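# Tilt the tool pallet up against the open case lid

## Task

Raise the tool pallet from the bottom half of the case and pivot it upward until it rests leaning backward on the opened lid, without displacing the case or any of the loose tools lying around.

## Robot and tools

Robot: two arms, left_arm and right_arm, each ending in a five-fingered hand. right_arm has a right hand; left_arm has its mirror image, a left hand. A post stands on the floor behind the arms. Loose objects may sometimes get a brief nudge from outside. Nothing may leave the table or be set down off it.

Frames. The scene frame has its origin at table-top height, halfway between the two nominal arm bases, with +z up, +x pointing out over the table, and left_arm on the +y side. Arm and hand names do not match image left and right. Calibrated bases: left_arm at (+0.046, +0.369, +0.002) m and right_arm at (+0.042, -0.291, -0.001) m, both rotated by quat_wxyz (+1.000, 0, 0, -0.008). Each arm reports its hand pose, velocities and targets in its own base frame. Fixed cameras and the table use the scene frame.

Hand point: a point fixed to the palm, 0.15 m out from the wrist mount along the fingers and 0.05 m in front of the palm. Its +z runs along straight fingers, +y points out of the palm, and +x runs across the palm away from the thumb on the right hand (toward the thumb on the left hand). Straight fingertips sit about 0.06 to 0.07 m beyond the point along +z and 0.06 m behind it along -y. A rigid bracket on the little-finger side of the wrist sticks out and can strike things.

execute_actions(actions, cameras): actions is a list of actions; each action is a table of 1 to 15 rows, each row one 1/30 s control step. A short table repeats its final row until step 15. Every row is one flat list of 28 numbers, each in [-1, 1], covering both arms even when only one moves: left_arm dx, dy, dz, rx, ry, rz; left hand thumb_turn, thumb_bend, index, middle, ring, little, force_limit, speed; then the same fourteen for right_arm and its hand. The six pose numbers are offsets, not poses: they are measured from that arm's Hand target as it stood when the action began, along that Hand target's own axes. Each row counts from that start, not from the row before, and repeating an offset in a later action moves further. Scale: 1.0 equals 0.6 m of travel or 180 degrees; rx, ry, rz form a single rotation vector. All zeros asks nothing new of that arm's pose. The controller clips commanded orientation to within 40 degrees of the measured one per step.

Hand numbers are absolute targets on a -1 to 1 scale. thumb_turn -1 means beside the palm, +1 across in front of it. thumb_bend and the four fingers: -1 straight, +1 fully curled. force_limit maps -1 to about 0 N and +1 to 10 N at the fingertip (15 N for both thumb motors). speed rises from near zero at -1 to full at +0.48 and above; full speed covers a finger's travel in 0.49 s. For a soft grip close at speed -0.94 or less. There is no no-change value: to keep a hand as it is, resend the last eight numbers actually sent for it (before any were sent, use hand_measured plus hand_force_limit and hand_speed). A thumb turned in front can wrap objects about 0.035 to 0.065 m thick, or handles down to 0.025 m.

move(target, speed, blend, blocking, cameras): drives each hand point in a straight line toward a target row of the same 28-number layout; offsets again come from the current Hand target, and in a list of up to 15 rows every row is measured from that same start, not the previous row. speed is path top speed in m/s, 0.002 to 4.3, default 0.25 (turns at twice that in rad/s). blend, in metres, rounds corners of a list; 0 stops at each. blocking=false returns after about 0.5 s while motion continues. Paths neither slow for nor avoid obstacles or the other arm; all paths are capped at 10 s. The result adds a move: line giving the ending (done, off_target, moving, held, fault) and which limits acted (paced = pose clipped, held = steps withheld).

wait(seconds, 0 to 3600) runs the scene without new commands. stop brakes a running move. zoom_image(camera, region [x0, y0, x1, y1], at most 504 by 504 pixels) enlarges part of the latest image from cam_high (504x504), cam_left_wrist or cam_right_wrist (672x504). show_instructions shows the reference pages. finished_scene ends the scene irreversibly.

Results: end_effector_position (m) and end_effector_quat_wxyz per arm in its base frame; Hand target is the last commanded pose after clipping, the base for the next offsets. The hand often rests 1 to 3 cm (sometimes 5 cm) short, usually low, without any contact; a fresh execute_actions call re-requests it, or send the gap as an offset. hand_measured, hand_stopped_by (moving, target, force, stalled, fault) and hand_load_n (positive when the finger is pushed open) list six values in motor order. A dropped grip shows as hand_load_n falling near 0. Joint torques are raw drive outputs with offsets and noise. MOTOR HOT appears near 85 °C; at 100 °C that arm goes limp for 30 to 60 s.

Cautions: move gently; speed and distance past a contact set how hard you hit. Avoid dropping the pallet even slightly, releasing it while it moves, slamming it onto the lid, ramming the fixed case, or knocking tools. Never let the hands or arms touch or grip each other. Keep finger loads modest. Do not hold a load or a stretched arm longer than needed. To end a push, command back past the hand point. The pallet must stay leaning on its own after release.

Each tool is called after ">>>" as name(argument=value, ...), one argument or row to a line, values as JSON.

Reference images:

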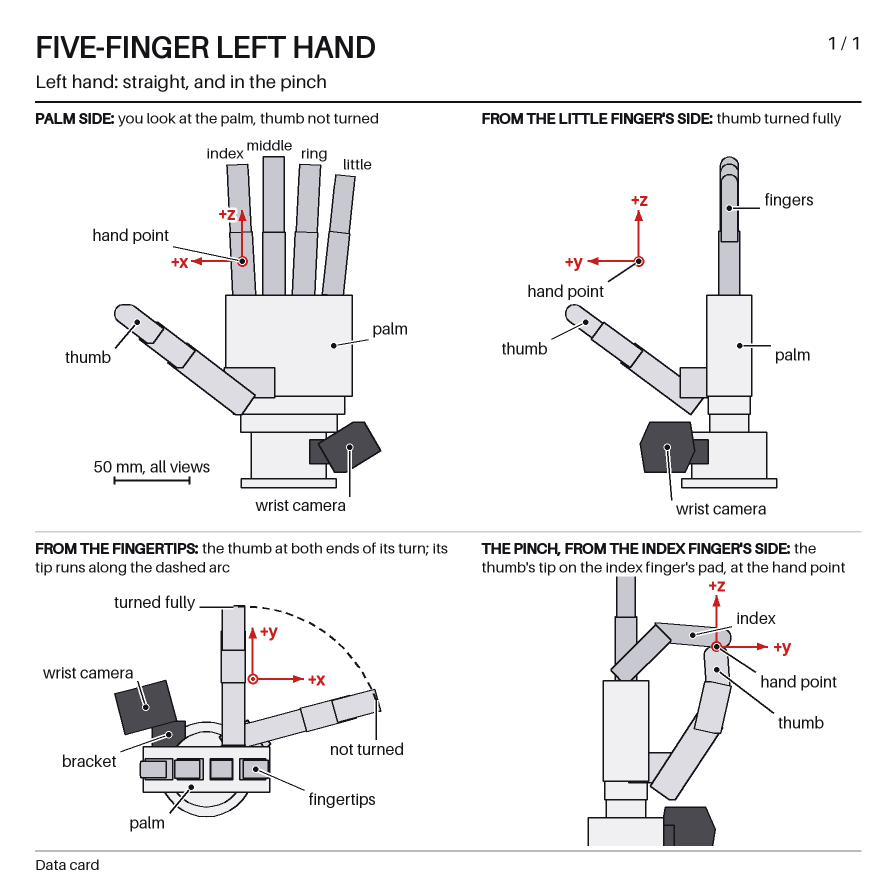

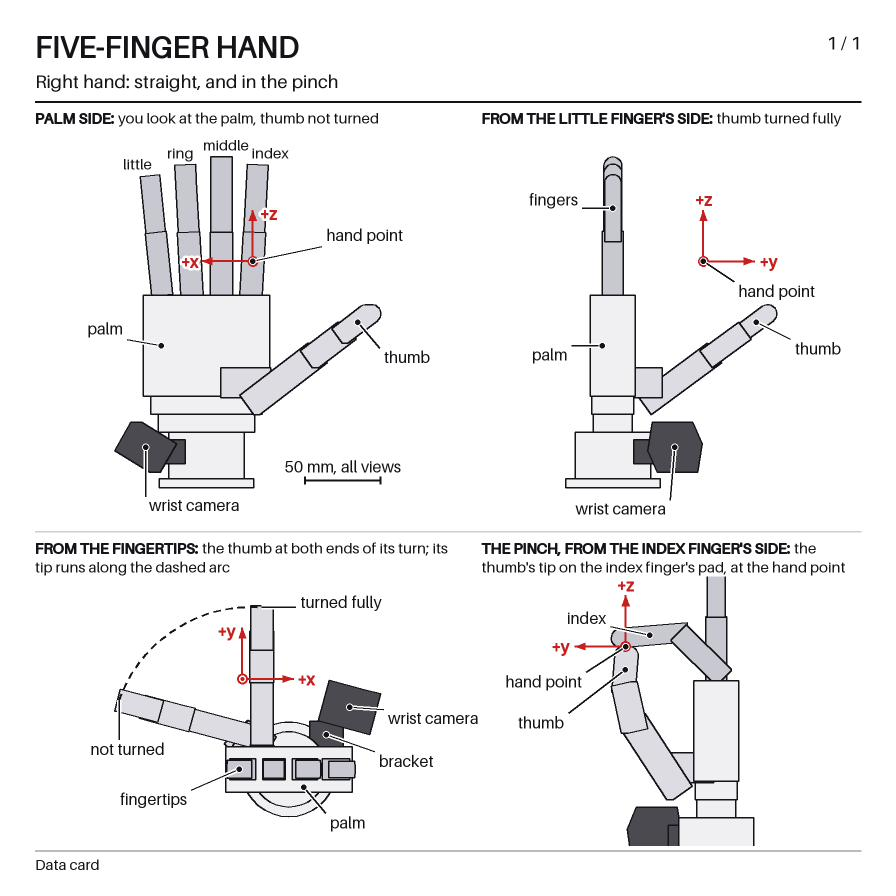

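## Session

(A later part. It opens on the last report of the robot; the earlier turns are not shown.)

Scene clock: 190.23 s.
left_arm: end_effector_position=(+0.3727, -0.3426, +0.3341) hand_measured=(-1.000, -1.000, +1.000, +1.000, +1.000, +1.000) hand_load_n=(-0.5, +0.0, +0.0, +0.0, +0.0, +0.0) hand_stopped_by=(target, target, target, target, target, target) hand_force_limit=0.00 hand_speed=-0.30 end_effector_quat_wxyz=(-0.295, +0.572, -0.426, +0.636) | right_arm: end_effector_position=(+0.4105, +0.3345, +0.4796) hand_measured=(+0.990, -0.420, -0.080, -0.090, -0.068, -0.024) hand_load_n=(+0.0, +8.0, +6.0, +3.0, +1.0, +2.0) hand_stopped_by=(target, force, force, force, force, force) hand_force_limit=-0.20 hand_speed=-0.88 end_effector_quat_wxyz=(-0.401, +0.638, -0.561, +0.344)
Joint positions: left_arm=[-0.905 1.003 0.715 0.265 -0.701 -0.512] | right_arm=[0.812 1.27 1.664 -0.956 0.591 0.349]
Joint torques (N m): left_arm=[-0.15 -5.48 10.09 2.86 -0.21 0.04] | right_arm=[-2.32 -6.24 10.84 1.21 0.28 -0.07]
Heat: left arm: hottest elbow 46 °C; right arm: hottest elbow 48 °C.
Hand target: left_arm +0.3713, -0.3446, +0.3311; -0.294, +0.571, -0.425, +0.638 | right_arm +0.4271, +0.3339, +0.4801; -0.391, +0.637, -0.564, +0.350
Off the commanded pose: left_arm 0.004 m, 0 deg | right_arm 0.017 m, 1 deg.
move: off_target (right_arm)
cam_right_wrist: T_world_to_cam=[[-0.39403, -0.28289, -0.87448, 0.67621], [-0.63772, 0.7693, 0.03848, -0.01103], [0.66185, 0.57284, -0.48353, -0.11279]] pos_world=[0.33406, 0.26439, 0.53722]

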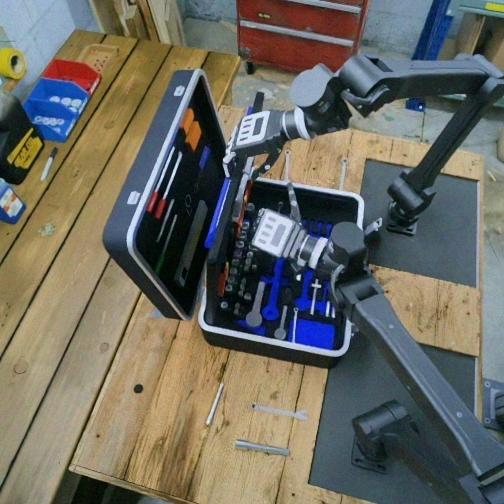

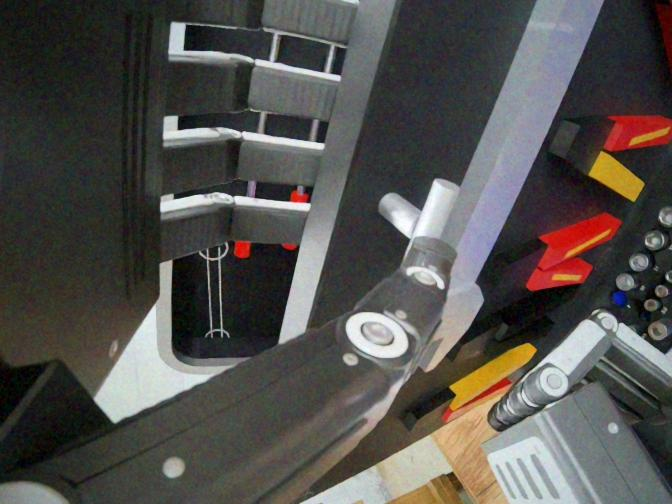

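>>> move(
  target=[
    [0,0,0,0,0,0,-1,-1,1,1,1,1,0,-0.3,0.0045,-0.0448,0.082,-0.039,0,0,0.99,0.32,0.3,0.3,0.3,0.3,-0.2,-0.88],
  ],
  speed=0.04,
  cameras=["cam_high","cam_right_wrist"],
)

>>> zoom_image(
  camera="cam_high",
  region=[160, 60, 360, 320],
)

Scene clock: 192.73 s.
left_arm: end_effector_position=(+0.3727, -0.3426, +0.3341) hand_measured=(-1.000, -1.000, +1.000, +1.000, +1.000, +1.000) hand_load_n=(+0.0, +0.0, +0.0, +0.0, +0.0, +0.0) hand_stopped_by=(target, target, target, target, target, target) hand_force_limit=0.00 hand_speed=-0.30 end_effector_quat_wxyz=(-0.295, +0.572, -0.426, +0.636) | right_arm: end_effector_position=(+0.4689, +0.3381, +0.4851) hand_measured=(+0.990, -0.420, -0.080, -0.090, -0.068, -0.024) hand_load_n=(+0.0, +8.0, +6.0, +1.5, +2.5, +6.5) hand_stopped_by=(target, force, force, force, force, force) hand_force_limit=-0.20 hand_speed=-0.88 end_effector_quat_wxyz=(-0.361, +0.659, -0.582, +0.311)
Joint positions: left_arm=[-0.905 1.003 0.715 0.265 -0.701 -0.512] | right_arm=[0.7 1.467 1.936 -1.125 0.464 0.343]
Joint torques (N m): left_arm=[-0.09 -5.48 10.06 2.88 -0.19 0.04] | right_arm=[-1.55 -9 10.5 1.16 0.28 -0.04]
Heat: left arm: hottest elbow 46 °C; right arm: hottest elbow 48 °C.
Hand target: left_arm +0.3713, -0.3446, +0.3311; -0.294, +0.571, -0.425, +0.638 | right_arm +0.4831, +0.3380, +0.4821; -0.352, +0.660, -0.585, +0.315
Off the commanded pose: left_arm 0.004 m, 0 deg | right_arm 0.015 m, 1 deg.
move: off_target (right_arm)
cam_right_wrist: T_world_to_cam=[[-0.49498, -0.29573, -0.81703, 0.7289], [-0.62607, 0.77341, 0.09935, -0.01317], [0.60252, 0.56069, -0.56797, -0.07789]] pos_world=[0.39947, 0.26942, 0.5526]

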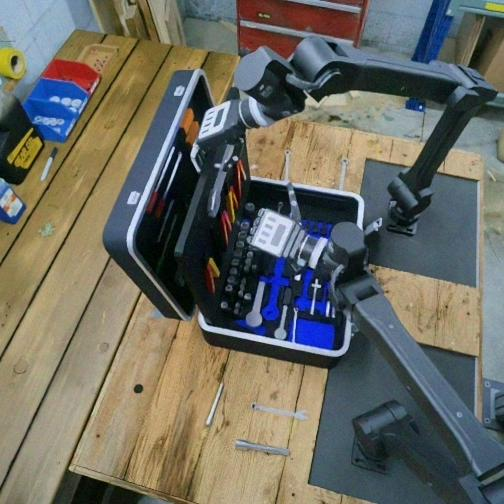

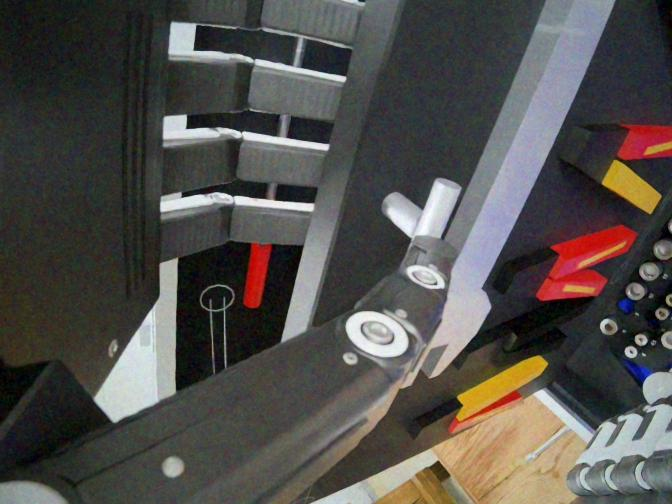

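Scaled by 1.938 from the camera's image (finer frame: 720x720).

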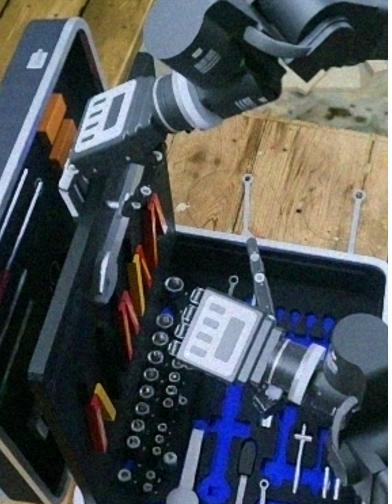

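>>> move(
  target=[
    [0,0,0,0,0,0,-1,-1,1,1,1,1,0,-0.3,0.0027,-0.0175,0.0323,-0.017,0,0,0.99,0.32,0.3,0.3,0.3,0.3,-0.2,-0.88],
  ],
  speed=0.03,
  cameras=["cam_high","cam_right_wrist"],
)

>>> zoom_image(
  camera="cam_high",
  region=[160, 60, 360, 320],
)

Scene clock: 194.50 s.
left_arm: end_effector_position=(+0.3727, -0.3426, +0.3341) hand_measured=(-1.000, -1.000, +1.000, +1.000, +1.000, +1.000) hand_load_n=(-0.5, +0.0, +0.0, +0.0, +0.0, +0.0) hand_stopped_by=(target, target, target, target, target, target) hand_force_limit=0.00 hand_speed=-0.30 end_effector_quat_wxyz=(-0.295, +0.572, -0.426, +0.636) | right_arm: end_effector_position=(+0.4922, +0.3392, +0.4843) hand_measured=(+0.990, -0.420, -0.080, -0.090, -0.068, -0.024) hand_load_n=(+0.0, +8.5, +5.5, +1.5, +3.0, +8.5) hand_stopped_by=(target, force, force, force, force, force) hand_force_limit=-0.20 hand_speed=-0.88 end_effector_quat_wxyz=(-0.343, +0.668, -0.590, +0.296)
Joint positions: left_arm=[-0.905 1.003 0.715 0.265 -0.701 -0.512] | right_arm=[0.661 1.558 2.063 -1.205 0.418 0.341]
Joint torques (N m): left_arm=[-0.26 -5.54 10.02 2.85 -0.2 0.02] | right_arm=[-1.44 -10.46 10.25 1.09 0.3 -0.03]
Heat: left arm: hottest elbow 46 °C; right arm: hottest elbow 48 °C.
Hand target: left_arm +0.3713, -0.3446, +0.3311; -0.294, +0.571, -0.425, +0.638 | right_arm +0.5051, +0.3389, +0.4802; -0.334, +0.669, -0.593, +0.299
Off the commanded pose: left_arm 0.004 m, 0 deg | right_arm 0.014 m, 1 deg.
move: off_target (right_arm)
cam_right_wrist: T_world_to_cam=[[-0.53711, -0.29992, -0.78839, 0.74831], [-0.6188, 0.77527, 0.12664, -0.01674], [0.57323, 0.55588, -0.602, -0.06047]] pos_world=[0.42623, 0.27103, 0.55568]

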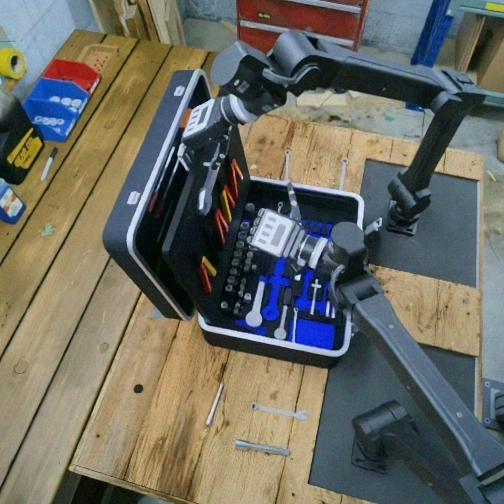

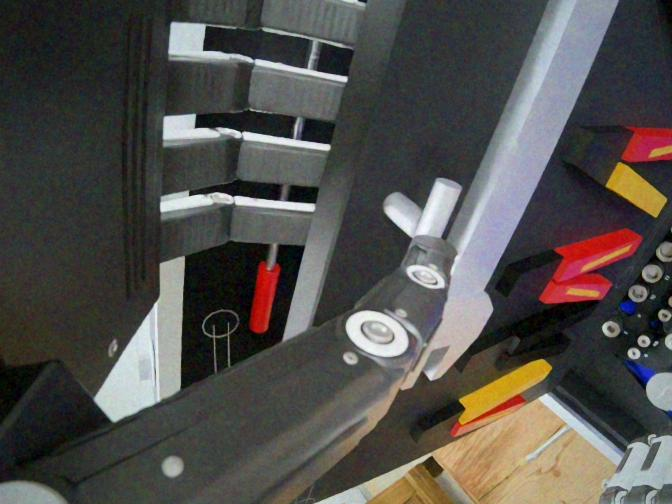

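Scaled by 1.938 from the camera's image (finer frame: 720x720).

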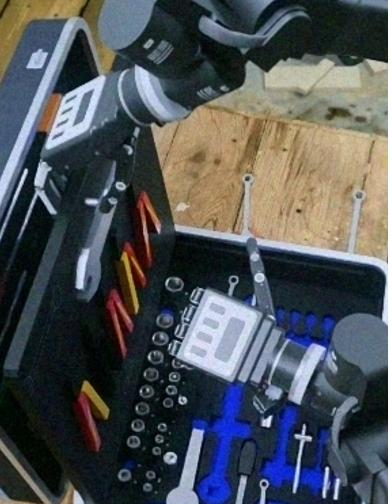

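>>> move(
  target=[
    [0,0,0,0,0,0,-1,-1,1,1,1,1,0,-0.3,0.002,-0.0125,0.03,-0.014,0,0,0.99,0.32,0.3,0.3,0.3,0.3,-0.2,-0.88],
  ],
  speed=0.03,
  cameras=["cam_high","cam_right_wrist"],
)

>>> zoom_image(
  camera="cam_high",
  region=[120, 60, 320, 330],
)

Scene clock: 196.00 s.
left_arm: end_effector_position=(+0.3727, -0.3426, +0.3341) hand_measured=(-1.000, -1.000, +1.000, +1.000, +1.000, +1.000) hand_load_n=(-0.5, +0.0, +0.0, +0.0, +0.0, +0.0) hand_stopped_by=(target, target, target, target, target, target) hand_force_limit=0.00 hand_speed=-0.30 end_effector_quat_wxyz=(-0.295, +0.572, -0.426, +0.636) | right_arm: end_effector_position=(+0.5100, +0.3400, +0.4823) hand_measured=(+0.990, -0.420, -0.080, -0.090, -0.068, -0.024) hand_load_n=(+0.0, +9.0, +6.0, +1.0, +3.0, +9.5) hand_stopped_by=(target, force, force, force, force, force) hand_force_limit=-0.20 hand_speed=-0.88 end_effector_quat_wxyz=(-0.329, +0.675, -0.597, +0.283)
Joint positions: left_arm=[-0.905 1.003 0.715 0.265 -0.701 -0.512] | right_arm=[0.633 1.633 2.17 -1.272 0.382 0.339]
Joint torques (N m): left_arm=[-0.03 -5.6 9.99 2.81 -0.22 0.04] | right_arm=[-1.38 -11.4 10.14 0.99 0.31 -0.03]
Heat: left arm: hottest elbow 45 °C; right arm: hottest elbow 48 °C.
Hand target: left_arm +0.3713, -0.3446, +0.3311; -0.294, +0.571, -0.425, +0.638 | right_arm +0.5240, +0.3399, +0.4754; -0.319, +0.676, -0.599, +0.286
Off the commanded pose: left_arm 0.004 m, 0 deg | right_arm 0.016 m, 1 deg.
move: off_target (right_arm)
cam_right_wrist: T_world_to_cam=[[-0.56947, -0.30296, -0.76415, 0.76248], [-0.61312, 0.77574, 0.14936, -0.02014], [0.54753, 0.55357, -0.62751, -0.04625]] pos_world=[0.44718, 0.27223, 0.55663]

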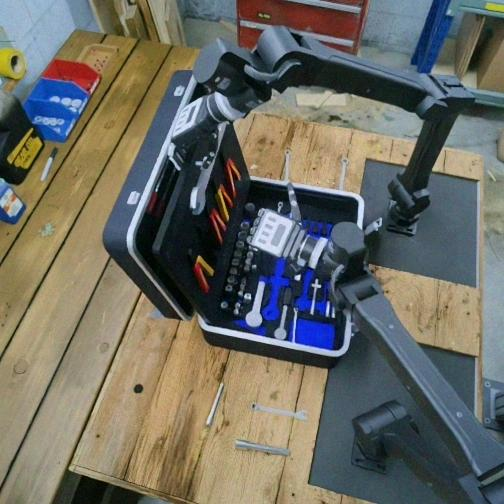

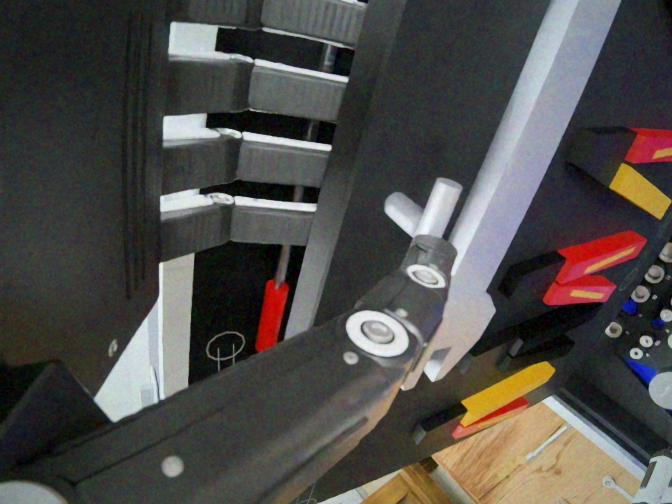

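Scaled by 1.867 from the camera's image (finer frame: 720x720).

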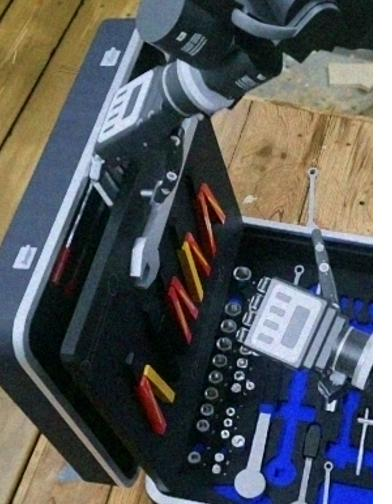

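>>> move(
  target=[
    [0,0,0,0,0,0,-1,-1,1,1,1,1,0,-0.3,0.002,-0.0105,0.032,-0.014,0,0,0.99,0.32,0.3,0.3,0.3,0.3,-0.2,-0.88],
  ],
  speed=0.03,
  cameras=["cam_high","cam_right_wrist"],
)

>>> zoom_image(
  camera="cam_high",
  region=[120, 60, 320, 330],
)

Scene clock: 197.47 s.
left_arm: end_effector_position=(+0.3727, -0.3426, +0.3341) hand_measured=(-1.000, -1.000, +1.000, +1.000, +1.000, +1.000) hand_load_n=(-0.5, +0.0, +0.0, +0.0, +0.0, +0.0) hand_stopped_by=(target, target, target, target, target, target) hand_force_limit=0.00 hand_speed=-0.30 end_effector_quat_wxyz=(-0.295, +0.572, -0.426, +0.636) | right_arm: end_effector_position=(+0.5099, +0.3397, +0.4816) hand_measured=(+0.990, -0.420, -0.080, -0.090, -0.068, -0.024) hand_load_n=(+0.5, +3.5, +3.5, +0.0, +0.0, +1.5) hand_stopped_by=(target, force, force, force, force, force) hand_force_limit=-0.20 hand_speed=-0.88 end_effector_quat_wxyz=(-0.311, +0.688, -0.599, +0.268)
Joint positions: left_arm=[-0.905 1.003 0.715 0.265 -0.701 -0.512] | right_arm=[0.623 1.684 2.262 -1.363 0.352 0.337]
Joint torques (N m): left_arm=[-0.09 -5.3 9.99 2.81 -0.19 0.04] | right_arm=[-2.78 -9.7 10.39 2.33 0.2 -0.04]
Heat: left arm: hottest elbow 45 °C; right arm: hottest elbow 48 °C.
Hand target: left_arm +0.3713, -0.3446, +0.3311; -0.294, +0.571, -0.425, +0.638 | right_arm +0.5428, +0.3410, +0.4682; -0.304, +0.683, -0.606, +0.273
Off the commanded pose: left_arm 0.004 m, 0 deg | right_arm 0.036 m, 1 deg.
move: off_target (right_arm)
cam_right_wrist: T_world_to_cam=[[-0.60436, -0.32158, -0.72893, 0.76894], [-0.61515, 0.76977, 0.17042, -0.02691], [0.5063, 0.5514, -0.66304, -0.00751]] pos_world=[0.45196, 0.27213, 0.56011]

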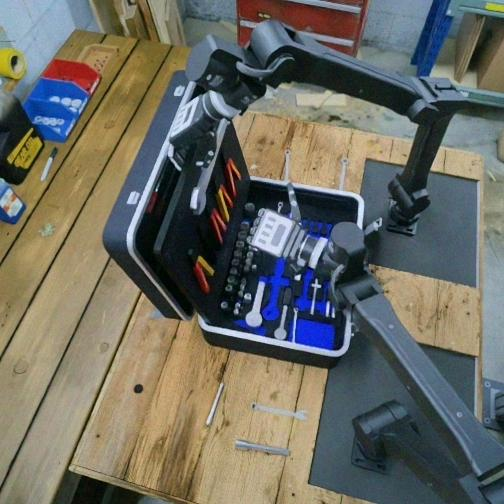

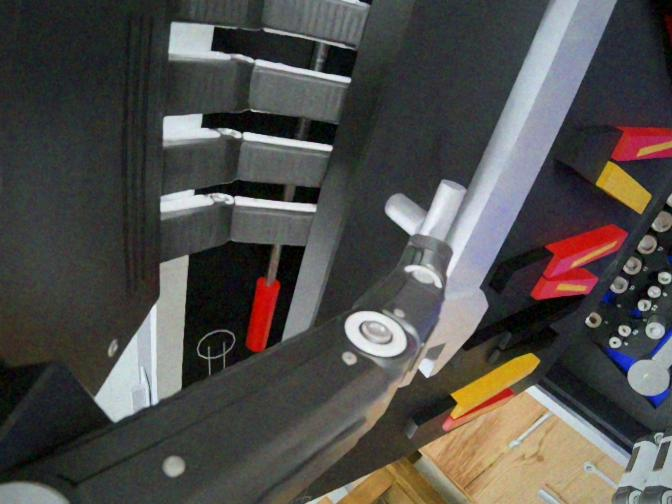

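Scaled by 1.867 from the camera's image (finer frame: 720x720).

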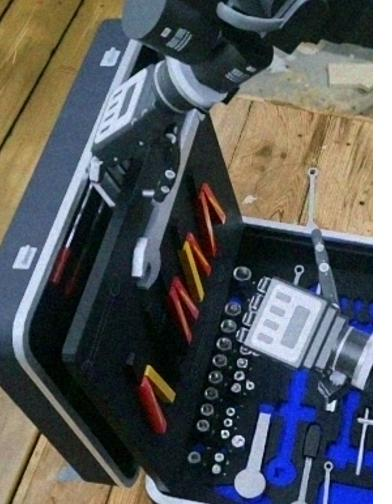

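>>> move(
  target=[
    [0,0,0,0,0,0,-1,-1,1,1,1,1,0,-0.3,-0.0042,0.0208,-0.0478,0.14,0,0,0.99,0.32,0.3,0.3,0.3,0.3,-0.2,-0.88],
  ],
  speed=0.1,
  cameras=["cam_high","cam_right_wrist"],
)

>>> zoom_image(
  camera="cam_high",
  region=[120, 60, 320, 330],
)

Scene clock: 201.10 s.
left_arm: end_effector_position=(+0.3727, -0.3426, +0.3341) hand_measured=(-1.000, -1.000, +1.000, +1.000, +1.000, +1.000) hand_load_n=(-0.5, +0.0, +0.0, +0.0, +0.0, +0.0) hand_stopped_by=(target, target, target, target, target, target) hand_force_limit=0.00 hand_speed=-0.30 end_effector_quat_wxyz=(-0.295, +0.572, -0.426, +0.636) | right_arm: end_effector_position=(+0.5180, +0.3399, +0.4933) hand_measured=(+0.990, -0.418, -0.080, -0.092, -0.068, -0.024) hand_load_n=(+2.0, +1.5, +0.0, +6.5, +0.0, +0.0) hand_stopped_by=(target, force, force, force, force, force) hand_force_limit=-0.20 hand_speed=-0.88 end_effector_quat_wxyz=(-0.462, +0.584, -0.539, +0.394)
Joint positions: left_arm=[-0.905 1.003 0.715 0.265 -0.701 -0.512] | right_arm=[0.685 1.38 1.67 -0.602 0.544 0.205]
Joint torques (N m): left_arm=[-0.38 -5.66 9.92 2.77 -0.23 0.04] | right_arm=[0.44 -11.81 7.01 1.58 0.36 -0.22]
Heat: left arm: hottest elbow 45 °C; right arm: hottest elbow 48 °C.
Hand target: left_arm +0.3713, -0.3446, +0.3311; -0.294, +0.571, -0.425, +0.638 | right_arm +0.5131, +0.3400, +0.4778; -0.446, +0.600, -0.531, +0.398
Off the commanded pose: left_arm 0.004 m, 0 deg | right_arm 0.016 m, 3 deg.
move: off_target (right_arm)
cam_right_wrist: T_world_to_cam=[[-0.23108, -0.22708, -0.94606, 0.66402], [-0.61255, 0.78943, -0.03987, 0.07163], [0.7559, 0.5703, -0.32152, -0.30819]] pos_world=[0.43028, 0.27, 0.53197]

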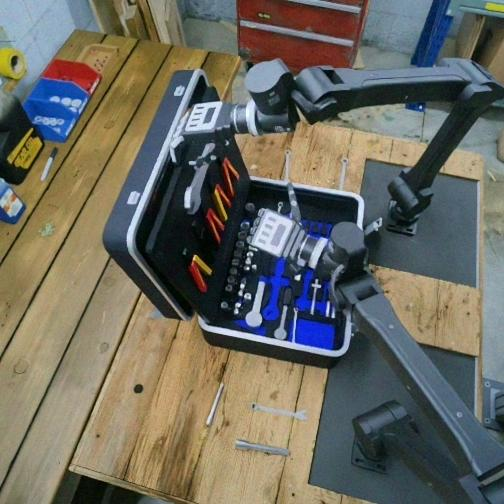

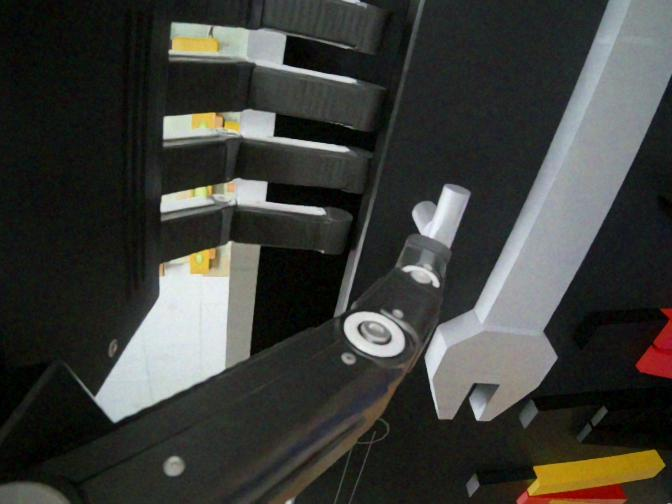

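Scaled by 1.867 from the camera's image (finer frame: 720x720).

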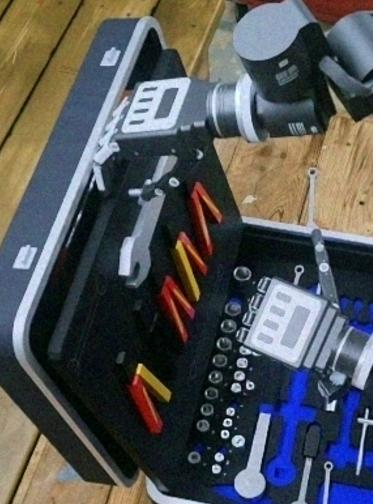

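>>> zoom_image(
  camera="cam_high",
  region=[120, 80, 260, 220],
)

>>> zoom_image(
  camera="cam_high",
  region=[100, 200, 240, 340],
)

>>> zoom_image(
  camera="cam_right_wrist",
  region=[180, 0, 480, 340],
)

Scaled by 3.600 from the camera's image (finer frame: 720x720).

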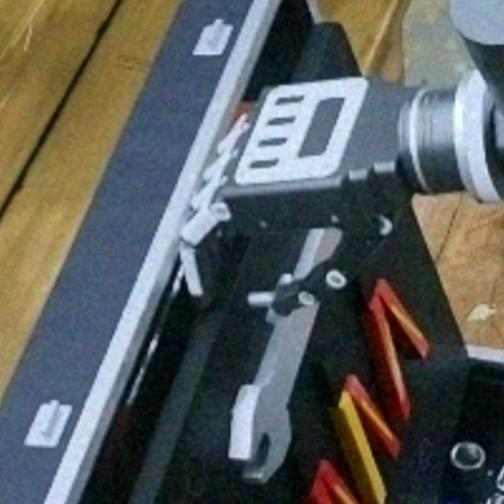

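Scaled by 3.600 from the camera's image (finer frame: 720x720).

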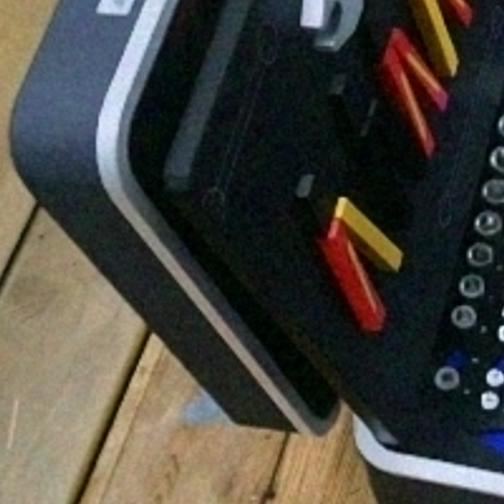

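Scaled by 1.482 from the camera's image (finer frame: 960x720).

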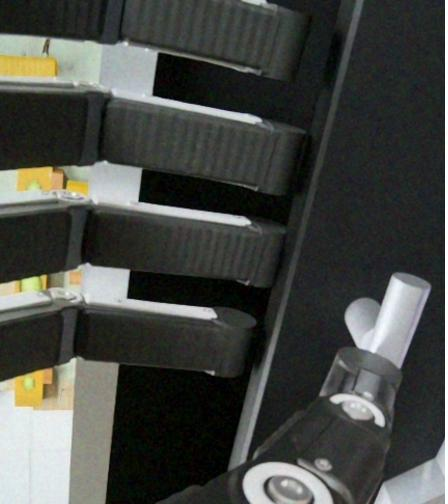

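>>> move(
  target=[
    [0,0,0,0,0,0,-1,-1,1,1,1,1,0,-0.3,0,0,0,0,0,0,0.99,-0.8,0.3,0.3,0.3,0.3,-0.2,-0.75],
  ],
  speed=0.05,
  cameras=["cam_high","cam_right_wrist"],
)

>>> zoom_image(
  camera="cam_high",
  region=[100, 80, 260, 330],
)

Scene clock: 203.00 s.
left_arm: end_effector_position=(+0.3727, -0.3426, +0.3341) hand_measured=(-1.000, -1.000, +1.000, +1.000, +1.000, +1.000) hand_load_n=(+0.0, +0.0, +0.0, +0.0, +0.0, +0.5) hand_stopped_by=(target, target, target, target, target, target) hand_force_limit=0.00 hand_speed=-0.30 end_effector_quat_wxyz=(-0.295, +0.572, -0.426, +0.636) | right_arm: end_effector_position=(+0.5183, +0.3397, +0.4937) hand_measured=(+0.990, -0.800, -0.080, -0.092, -0.068, -0.024) hand_load_n=(+0.0, +0.0, +0.0, +4.0, +0.0, +0.0) hand_stopped_by=(target, target, force, force, force, force) hand_force_limit=-0.20 hand_speed=-0.75 end_effector_quat_wxyz=(-0.462, +0.584, -0.538, +0.395)
Joint positions: left_arm=[-0.905 1.003 0.715 0.265 -0.701 -0.512] | right_arm=[0.685 1.38 1.67 -0.6 0.545 0.202]
Joint torques (N m): left_arm=[-0.32 -5.36 10.06 2.76 -0.22 0.03] | right_arm=[0.44 -11.81 6.98 1.46 0.33 -0.19]
Heat: left arm: hottest elbow 44 °C; right arm: hottest elbow 48 °C.
Hand target: left_arm +0.3713, -0.3446, +0.3311; -0.294, +0.571, -0.425, +0.638 | right_arm +0.5131, +0.3401, +0.4779; -0.446, +0.600, -0.531, +0.398
Off the commanded pose: left_arm 0.004 m, 0 deg | right_arm 0.017 m, 3 deg.
move: done
cam_right_wrist: T_world_to_cam=[[-0.22929, -0.22858, -0.94614, 0.6641], [-0.61244, 0.78939, -0.04229, 0.0731], [0.75654, 0.56976, -0.32099, -0.30857]] pos_world=[0.43048, 0.2699, 0.53237]

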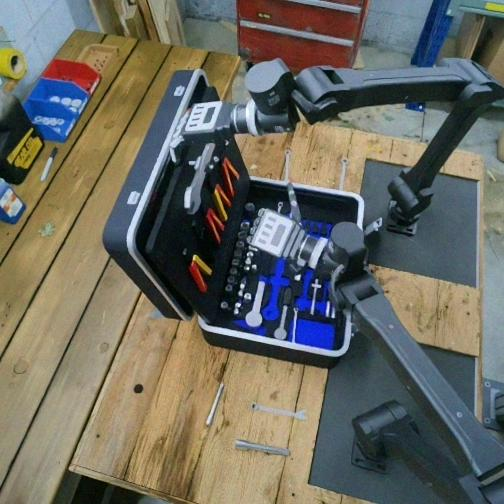

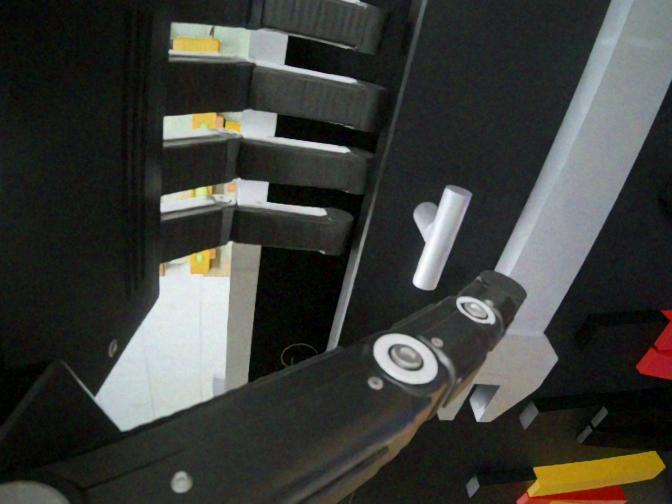

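Scaled by 2.016 from the camera's image (finer frame: 720x720).

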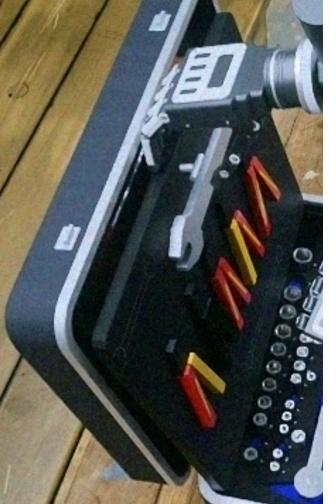

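>>> move(
  target=[
    [0,0,0,0,0,0,-1,-1,1,1,1,1,0,-0.3,0,0,0,0,0,0,-1,-1,0.3,0.3,0.3,0.3,-0.2,-0.6],
    [0,0,0,0,0,0,-1,-1,1,1,1,1,0,-0.3,0.0005,-0.03,-0.0056,0,0,0,-1,-1,0.3,0.3,0.3,0.3,-0.2,-0.6],
  ],
  speed=0.03,
  cameras=["cam_high","cam_right_wrist"],
)

>>> zoom_image(
  camera="cam_high",
  region=[100, 80, 260, 330],
)

Scene clock: 207.33 s.
left_arm: end_effector_position=(+0.3727, -0.3426, +0.3341) hand_measured=(-1.000, -1.000, +1.000, +1.000, +1.000, +1.000) hand_load_n=(-0.5, +0.0, +0.0, +0.0, +0.0, +0.0) hand_stopped_by=(target, target, target, target, target, target) hand_force_limit=0.00 hand_speed=-0.30 end_effector_quat_wxyz=(-0.295, +0.572, -0.426, +0.636) | right_arm: end_effector_position=(+0.5164, +0.3380, +0.4945) hand_measured=(-1.000, -1.000, -0.080, -0.092, -0.068, -0.024) hand_load_n=(+0.0, +0.0, -0.5, +5.0, +0.0, +0.0) hand_stopped_by=(target, target, force, force, force, force) hand_force_limit=-0.20 hand_speed=-0.60 end_effector_quat_wxyz=(-0.457, +0.588, -0.538, +0.395)
Joint positions: left_arm=[-0.905 1.003 0.715 0.265 -0.701 -0.512] | right_arm=[0.685 1.38 1.679 -0.62 0.545 0.199]
Joint torques (N m): left_arm=[-0.15 -5.36 9.96 2.86 -0.22 0.03] | right_arm=[0.26 -10.46 10.69 0.39 0.26 -0.15]
Heat: left arm: hottest elbow 44 °C; right arm: hottest elbow 47 °C.
Hand target: left_arm +0.3713, -0.3446, +0.3311; -0.294, +0.571, -0.425, +0.638 | right_arm +0.5150, +0.3400, +0.4960; -0.446, +0.600, -0.531, +0.398
Off the commanded pose: left_arm 0.004 m, 0 deg | right_arm 0.003 m, 2 deg.
move: done
cam_right_wrist: T_world_to_cam=[[-0.23651, -0.2379, -0.94205, 0.66884], [-0.61343, 0.78846, -0.0451, 0.07549], [0.7535, 0.56722, -0.33241, -0.2978]] pos_world=[0.42889, 0.26851, 0.5345]

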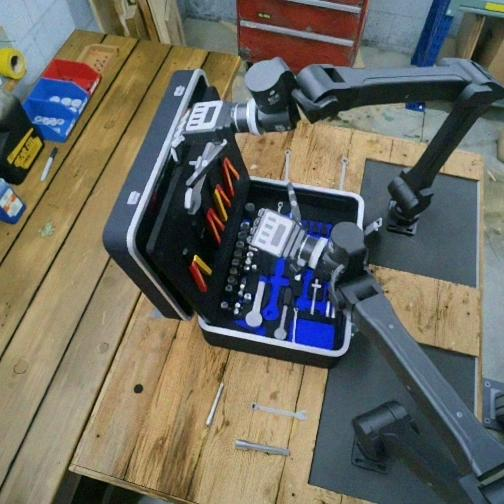

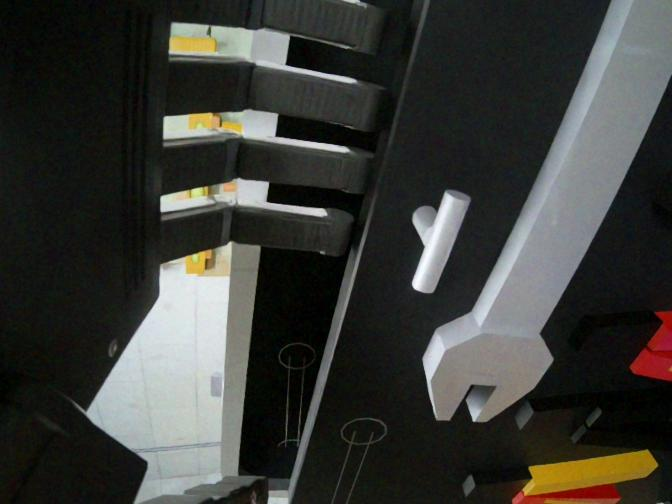

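Scaled by 2.016 from the camera's image (finer frame: 720x720).

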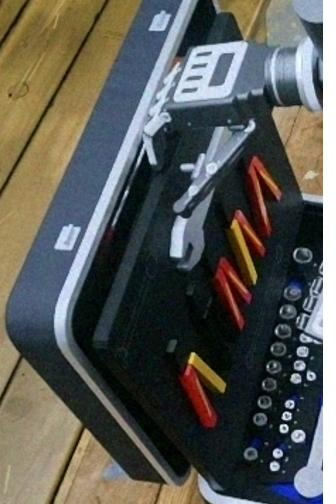

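>>> move(
  target=[
    [0,0,0,0,0,0,-1,-1,1,1,1,1,0,-0.3,0.0013,-0.0103,0.023,0,0,0,-1,-1,0.3,0.3,0.3,0.3,-0.2,-0.6],
  ],
  speed=0.03,
  cameras=["cam_high","cam_right_wrist"],
)

>>> zoom_image(
  camera="cam_high",
  region=[100, 80, 260, 330],
)

>>> zoom_image(
  camera="cam_right_wrist",
  region=[180, 0, 480, 340],
)

Scene clock: 209.30 s.
left_arm: end_effector_position=(+0.3727, -0.3426, +0.3341) hand_measured=(-1.000, -1.000, +1.000, +1.000, +1.000, +1.000) hand_load_n=(-0.5, +0.0, +0.0, +0.0, +0.0, +0.0) hand_stopped_by=(target, target, target, target, target, target) hand_force_limit=0.00 hand_speed=-0.30 end_effector_quat_wxyz=(-0.295, +0.572, -0.426, +0.636) | right_arm: end_effector_position=(+0.5204, +0.3393, +0.4940) hand_measured=(-1.000, -1.000, -0.080, -0.090, -0.068, -0.024) hand_load_n=(+0.0, +0.0, +0.0, +2.5, +0.0, +0.0) hand_stopped_by=(target, target, force, force, force, force) hand_force_limit=-0.20 hand_speed=-0.60 end_effector_quat_wxyz=(-0.450, +0.597, -0.533, +0.397)
Joint positions: left_arm=[-0.905 1.003 0.715 0.265 -0.701 -0.512] | right_arm=[0.682 1.397 1.703 -0.637 0.539 0.18]
Joint torques (N m): left_arm=[-0.5 -5.66 9.99 2.69 -0.2 0.05] | right_arm=[-1.08 -9.7 11.62 1.14 -0.12 -0.05]
Heat: left arm: hottest elbow 43 °C; right arm: hottest elbow 48 °C.
Hand target: left_arm +0.3713, -0.3446, +0.3311; -0.294, +0.571, -0.425, +0.638 | right_arm +0.5300, +0.3411, +0.4980; -0.446, +0.600, -0.531, +0.398
Off the commanded pose: left_arm 0.004 m, 0 deg | right_arm 0.011 m, 1 deg.
move: off_target (right_arm)
cam_right_wrist: T_world_to_cam=[[-0.24089, -0.26134, -0.93471, 0.67619], [-0.62031, 0.78215, -0.05882, 0.08944], [0.74645, 0.56563, -0.35052, -0.28861]] pos_world=[0.4338, 0.27001, 0.53613]

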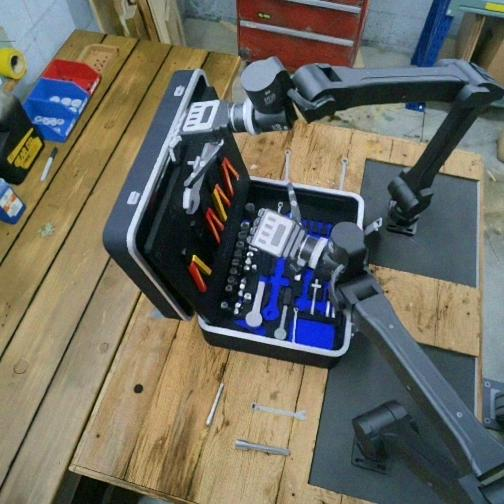

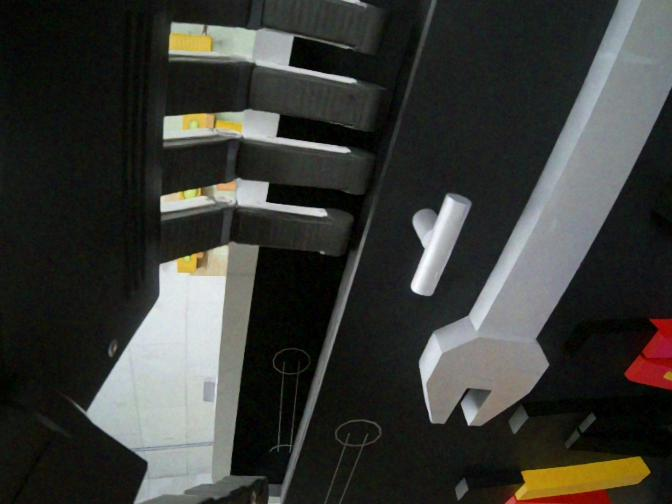

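Scaled by 2.016 from the camera's image (finer frame: 720x720).

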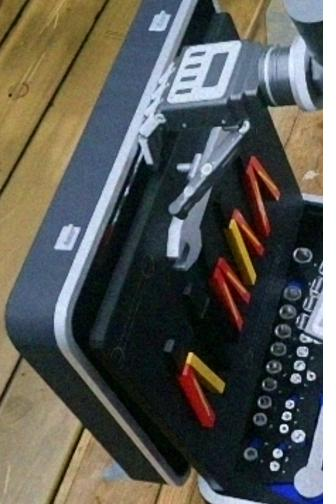

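Scaled by 1.482 from the camera's image (finer frame: 960x720).

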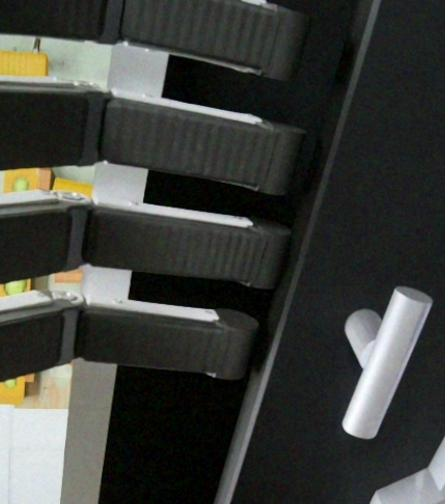

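>>> zoom_image(
  camera="cam_high",
  region=[120, 60, 320, 330],
)

Scaled by 1.867 from the camera's image (finer frame: 720x720).

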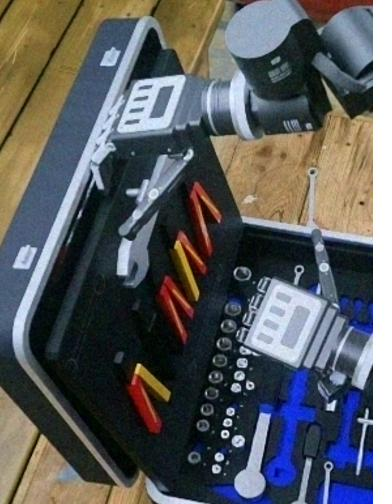

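>>> move(
  target=[
    [0,0,0,0,0,0,-1,-1,1,1,1,1,0,-0.3,-0.002,-0.0165,-0.005,0,0,0,-1,-1,0.3,0.3,0.3,0.3,-0.2,-0.6],
  ],
  speed=0.02,
  cameras=["cam_high","cam_right_wrist"],
)

>>> zoom_image(
  camera="cam_high",
  region=[120, 60, 320, 330],
)

>>> zoom_image(
  camera="cam_right_wrist",
  region=[280, 80, 480, 300],
)

Scene clock: 210.90 s.
left_arm: end_effector_position=(+0.3727, -0.3426, +0.3341) hand_measured=(-1.000, -1.000, +1.000, +1.000, +1.000, +1.000) hand_load_n=(-0.5, +0.0, +0.0, +0.0, +0.0, +0.0) hand_stopped_by=(target, target, target, target, target, target) hand_force_limit=0.00 hand_speed=-0.30 end_effector_quat_wxyz=(-0.295, +0.572, -0.426, +0.636) | right_arm: end_effector_position=(+0.5209, +0.3396, +0.4962) hand_measured=(-1.000, -1.000, -0.080, -0.090, -0.068, -0.024) hand_load_n=(+0.0, +0.0, +0.0, +0.0, +0.0, +0.0) hand_stopped_by=(target, target, force, force, force, force) hand_force_limit=-0.20 hand_speed=-0.60 end_effector_quat_wxyz=(-0.442, +0.602, -0.533, +0.397)
Joint positions: left_arm=[-0.905 1.003 0.715 0.265 -0.701 -0.512] | right_arm=[0.682 1.411 1.734 -0.672 0.539 0.178]
Joint torques (N m): left_arm=[0.03 -5.54 10.02 2.95 -0.22 0.02] | right_arm=[-0.91 -10.11 12.08 1.31 -0.03 -0.02]
Heat: left arm: hottest elbow 43 °C; right arm: hottest elbow 48 °C.
Hand target: left_arm +0.3713, -0.3446, +0.3311; -0.294, +0.571, -0.425, +0.638 | right_arm +0.5297, +0.3423, +0.5083; -0.446, +0.600, -0.531, +0.398
Off the commanded pose: left_arm 0.004 m, 0 deg | right_arm 0.015 m, 1 deg.
move: off_target (right_arm)
cam_right_wrist: T_world_to_cam=[[-0.25354, -0.27368, -0.9278, 0.68581], [-0.62159, 0.781, -0.06052, 0.09161], [0.74118, 0.56137, -0.36813, -0.27535]] pos_world=[0.43491, 0.27072, 0.54047]

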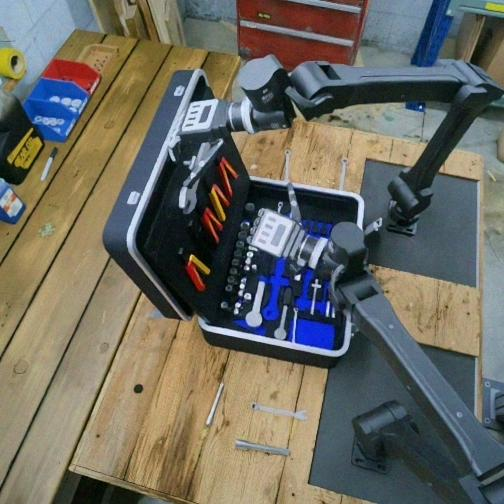

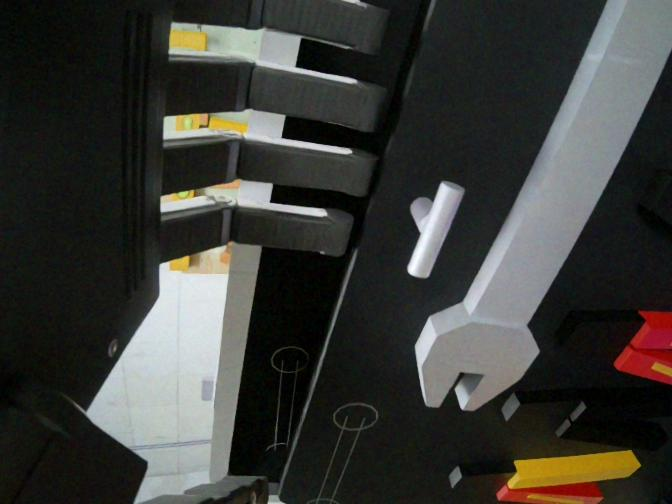

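Scaled by 1.867 from the camera's image (finer frame: 720x720).

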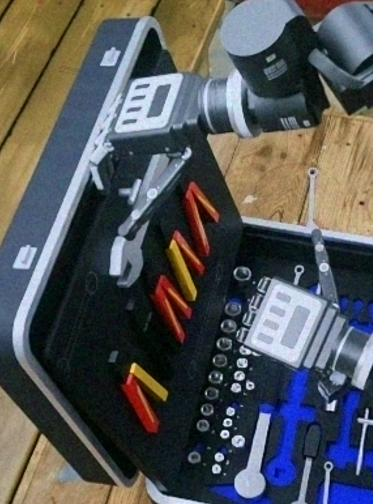

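Scaled by 2.291 from the camera's image (finer frame: 960x720).

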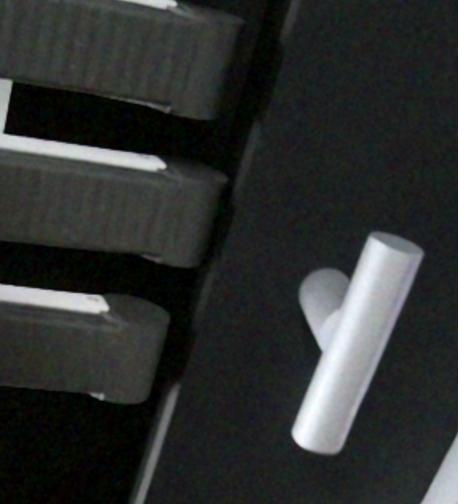

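>>> move(
  target=[
    [0,0,0,0,0,0,-1,-1,1,1,1,1,0,-0.3,0,-0.04,-0.03,0,0,0,-1,-1,0.3,0.3,0.3,0.3,-0.2,-0.6],
  ],
  speed=0.03,
  cameras=["cam_high","cam_right_wrist"],
)

>>> zoom_image(
  camera="cam_high",
  region=[100, 60, 300, 330],
)

Scene clock: 212.97 s.
left_arm: end_effector_position=(+0.3727, -0.3426, +0.3341) hand_measured=(-1.000, -1.000, +1.000, +1.000, +1.000, +1.000) hand_load_n=(-0.5, +0.0, +0.0, +0.0, +0.0, +0.0) hand_stopped_by=(target, target, target, target, target, target) hand_force_limit=0.00 hand_speed=-0.30 end_effector_quat_wxyz=(-0.295, +0.572, -0.426, +0.636) | right_arm: end_effector_position=(+0.5173, +0.3361, +0.5166) hand_measured=(-1.000, -1.000, -0.080, -0.090, -0.068, -0.024) hand_load_n=(+0.0, +0.0, +0.0, +0.0, +0.0, +0.0) hand_stopped_by=(target, target, force, force, force, force) hand_force_limit=-0.20 hand_speed=-0.60 end_effector_quat_wxyz=(-0.435, +0.607, -0.534, +0.396)
Joint positions: left_arm=[-0.905 1.003 0.715 0.265 -0.701 -0.512] | right_arm=[0.682 1.428 1.819 -0.757 0.541 0.178]
Joint torques (N m): left_arm=[-0.26 -5.89 9.99 2.74 -0.21 0.02] | right_arm=[0.21 -10.75 12.16 1.33 0.3 0.03]
Heat: left arm: hottest elbow 43 °C; right arm: hottest elbow 48 °C.
Hand target: left_arm +0.3713, -0.3446, +0.3311; -0.294, +0.571, -0.425, +0.638 | right_arm +0.5194, +0.3412, +0.5364; -0.446, +0.600, -0.531, +0.398
Off the commanded pose: left_arm 0.004 m, 0 deg | right_arm 0.021 m, 1 deg.
move: off_target (right_arm)
cam_right_wrist: T_world_to_cam=[[-0.2654, -0.28327, -0.92159, 0.70908], [-0.62061, 0.7817, -0.06154, 0.09304], [0.73784, 0.55561, -0.38326, -0.25179]] pos_world=[0.43172, 0.26803, 0.5627]

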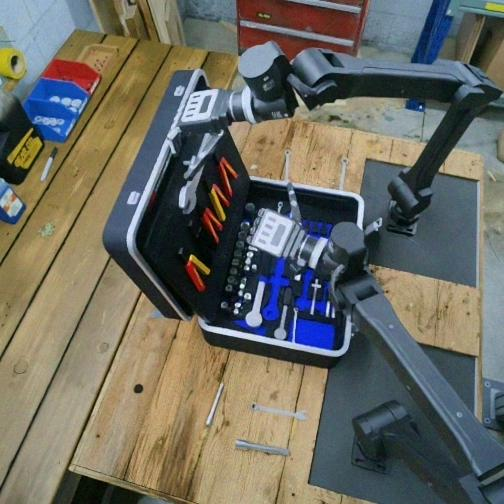

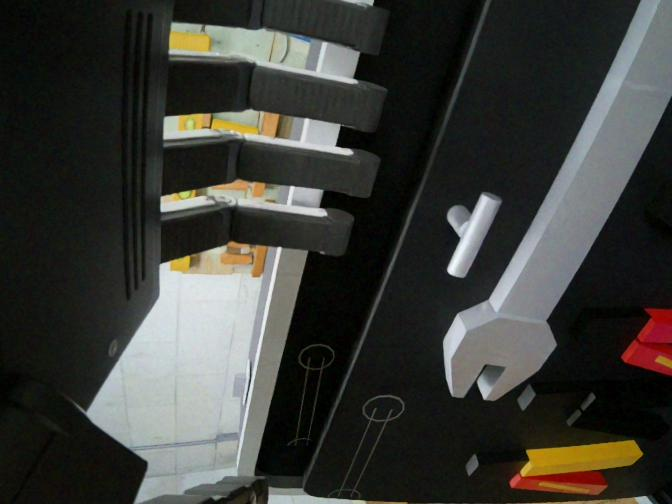

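Scaled by 1.867 from the camera's image (finer frame: 720x720).

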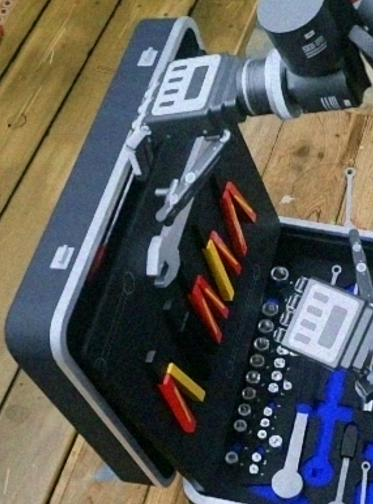

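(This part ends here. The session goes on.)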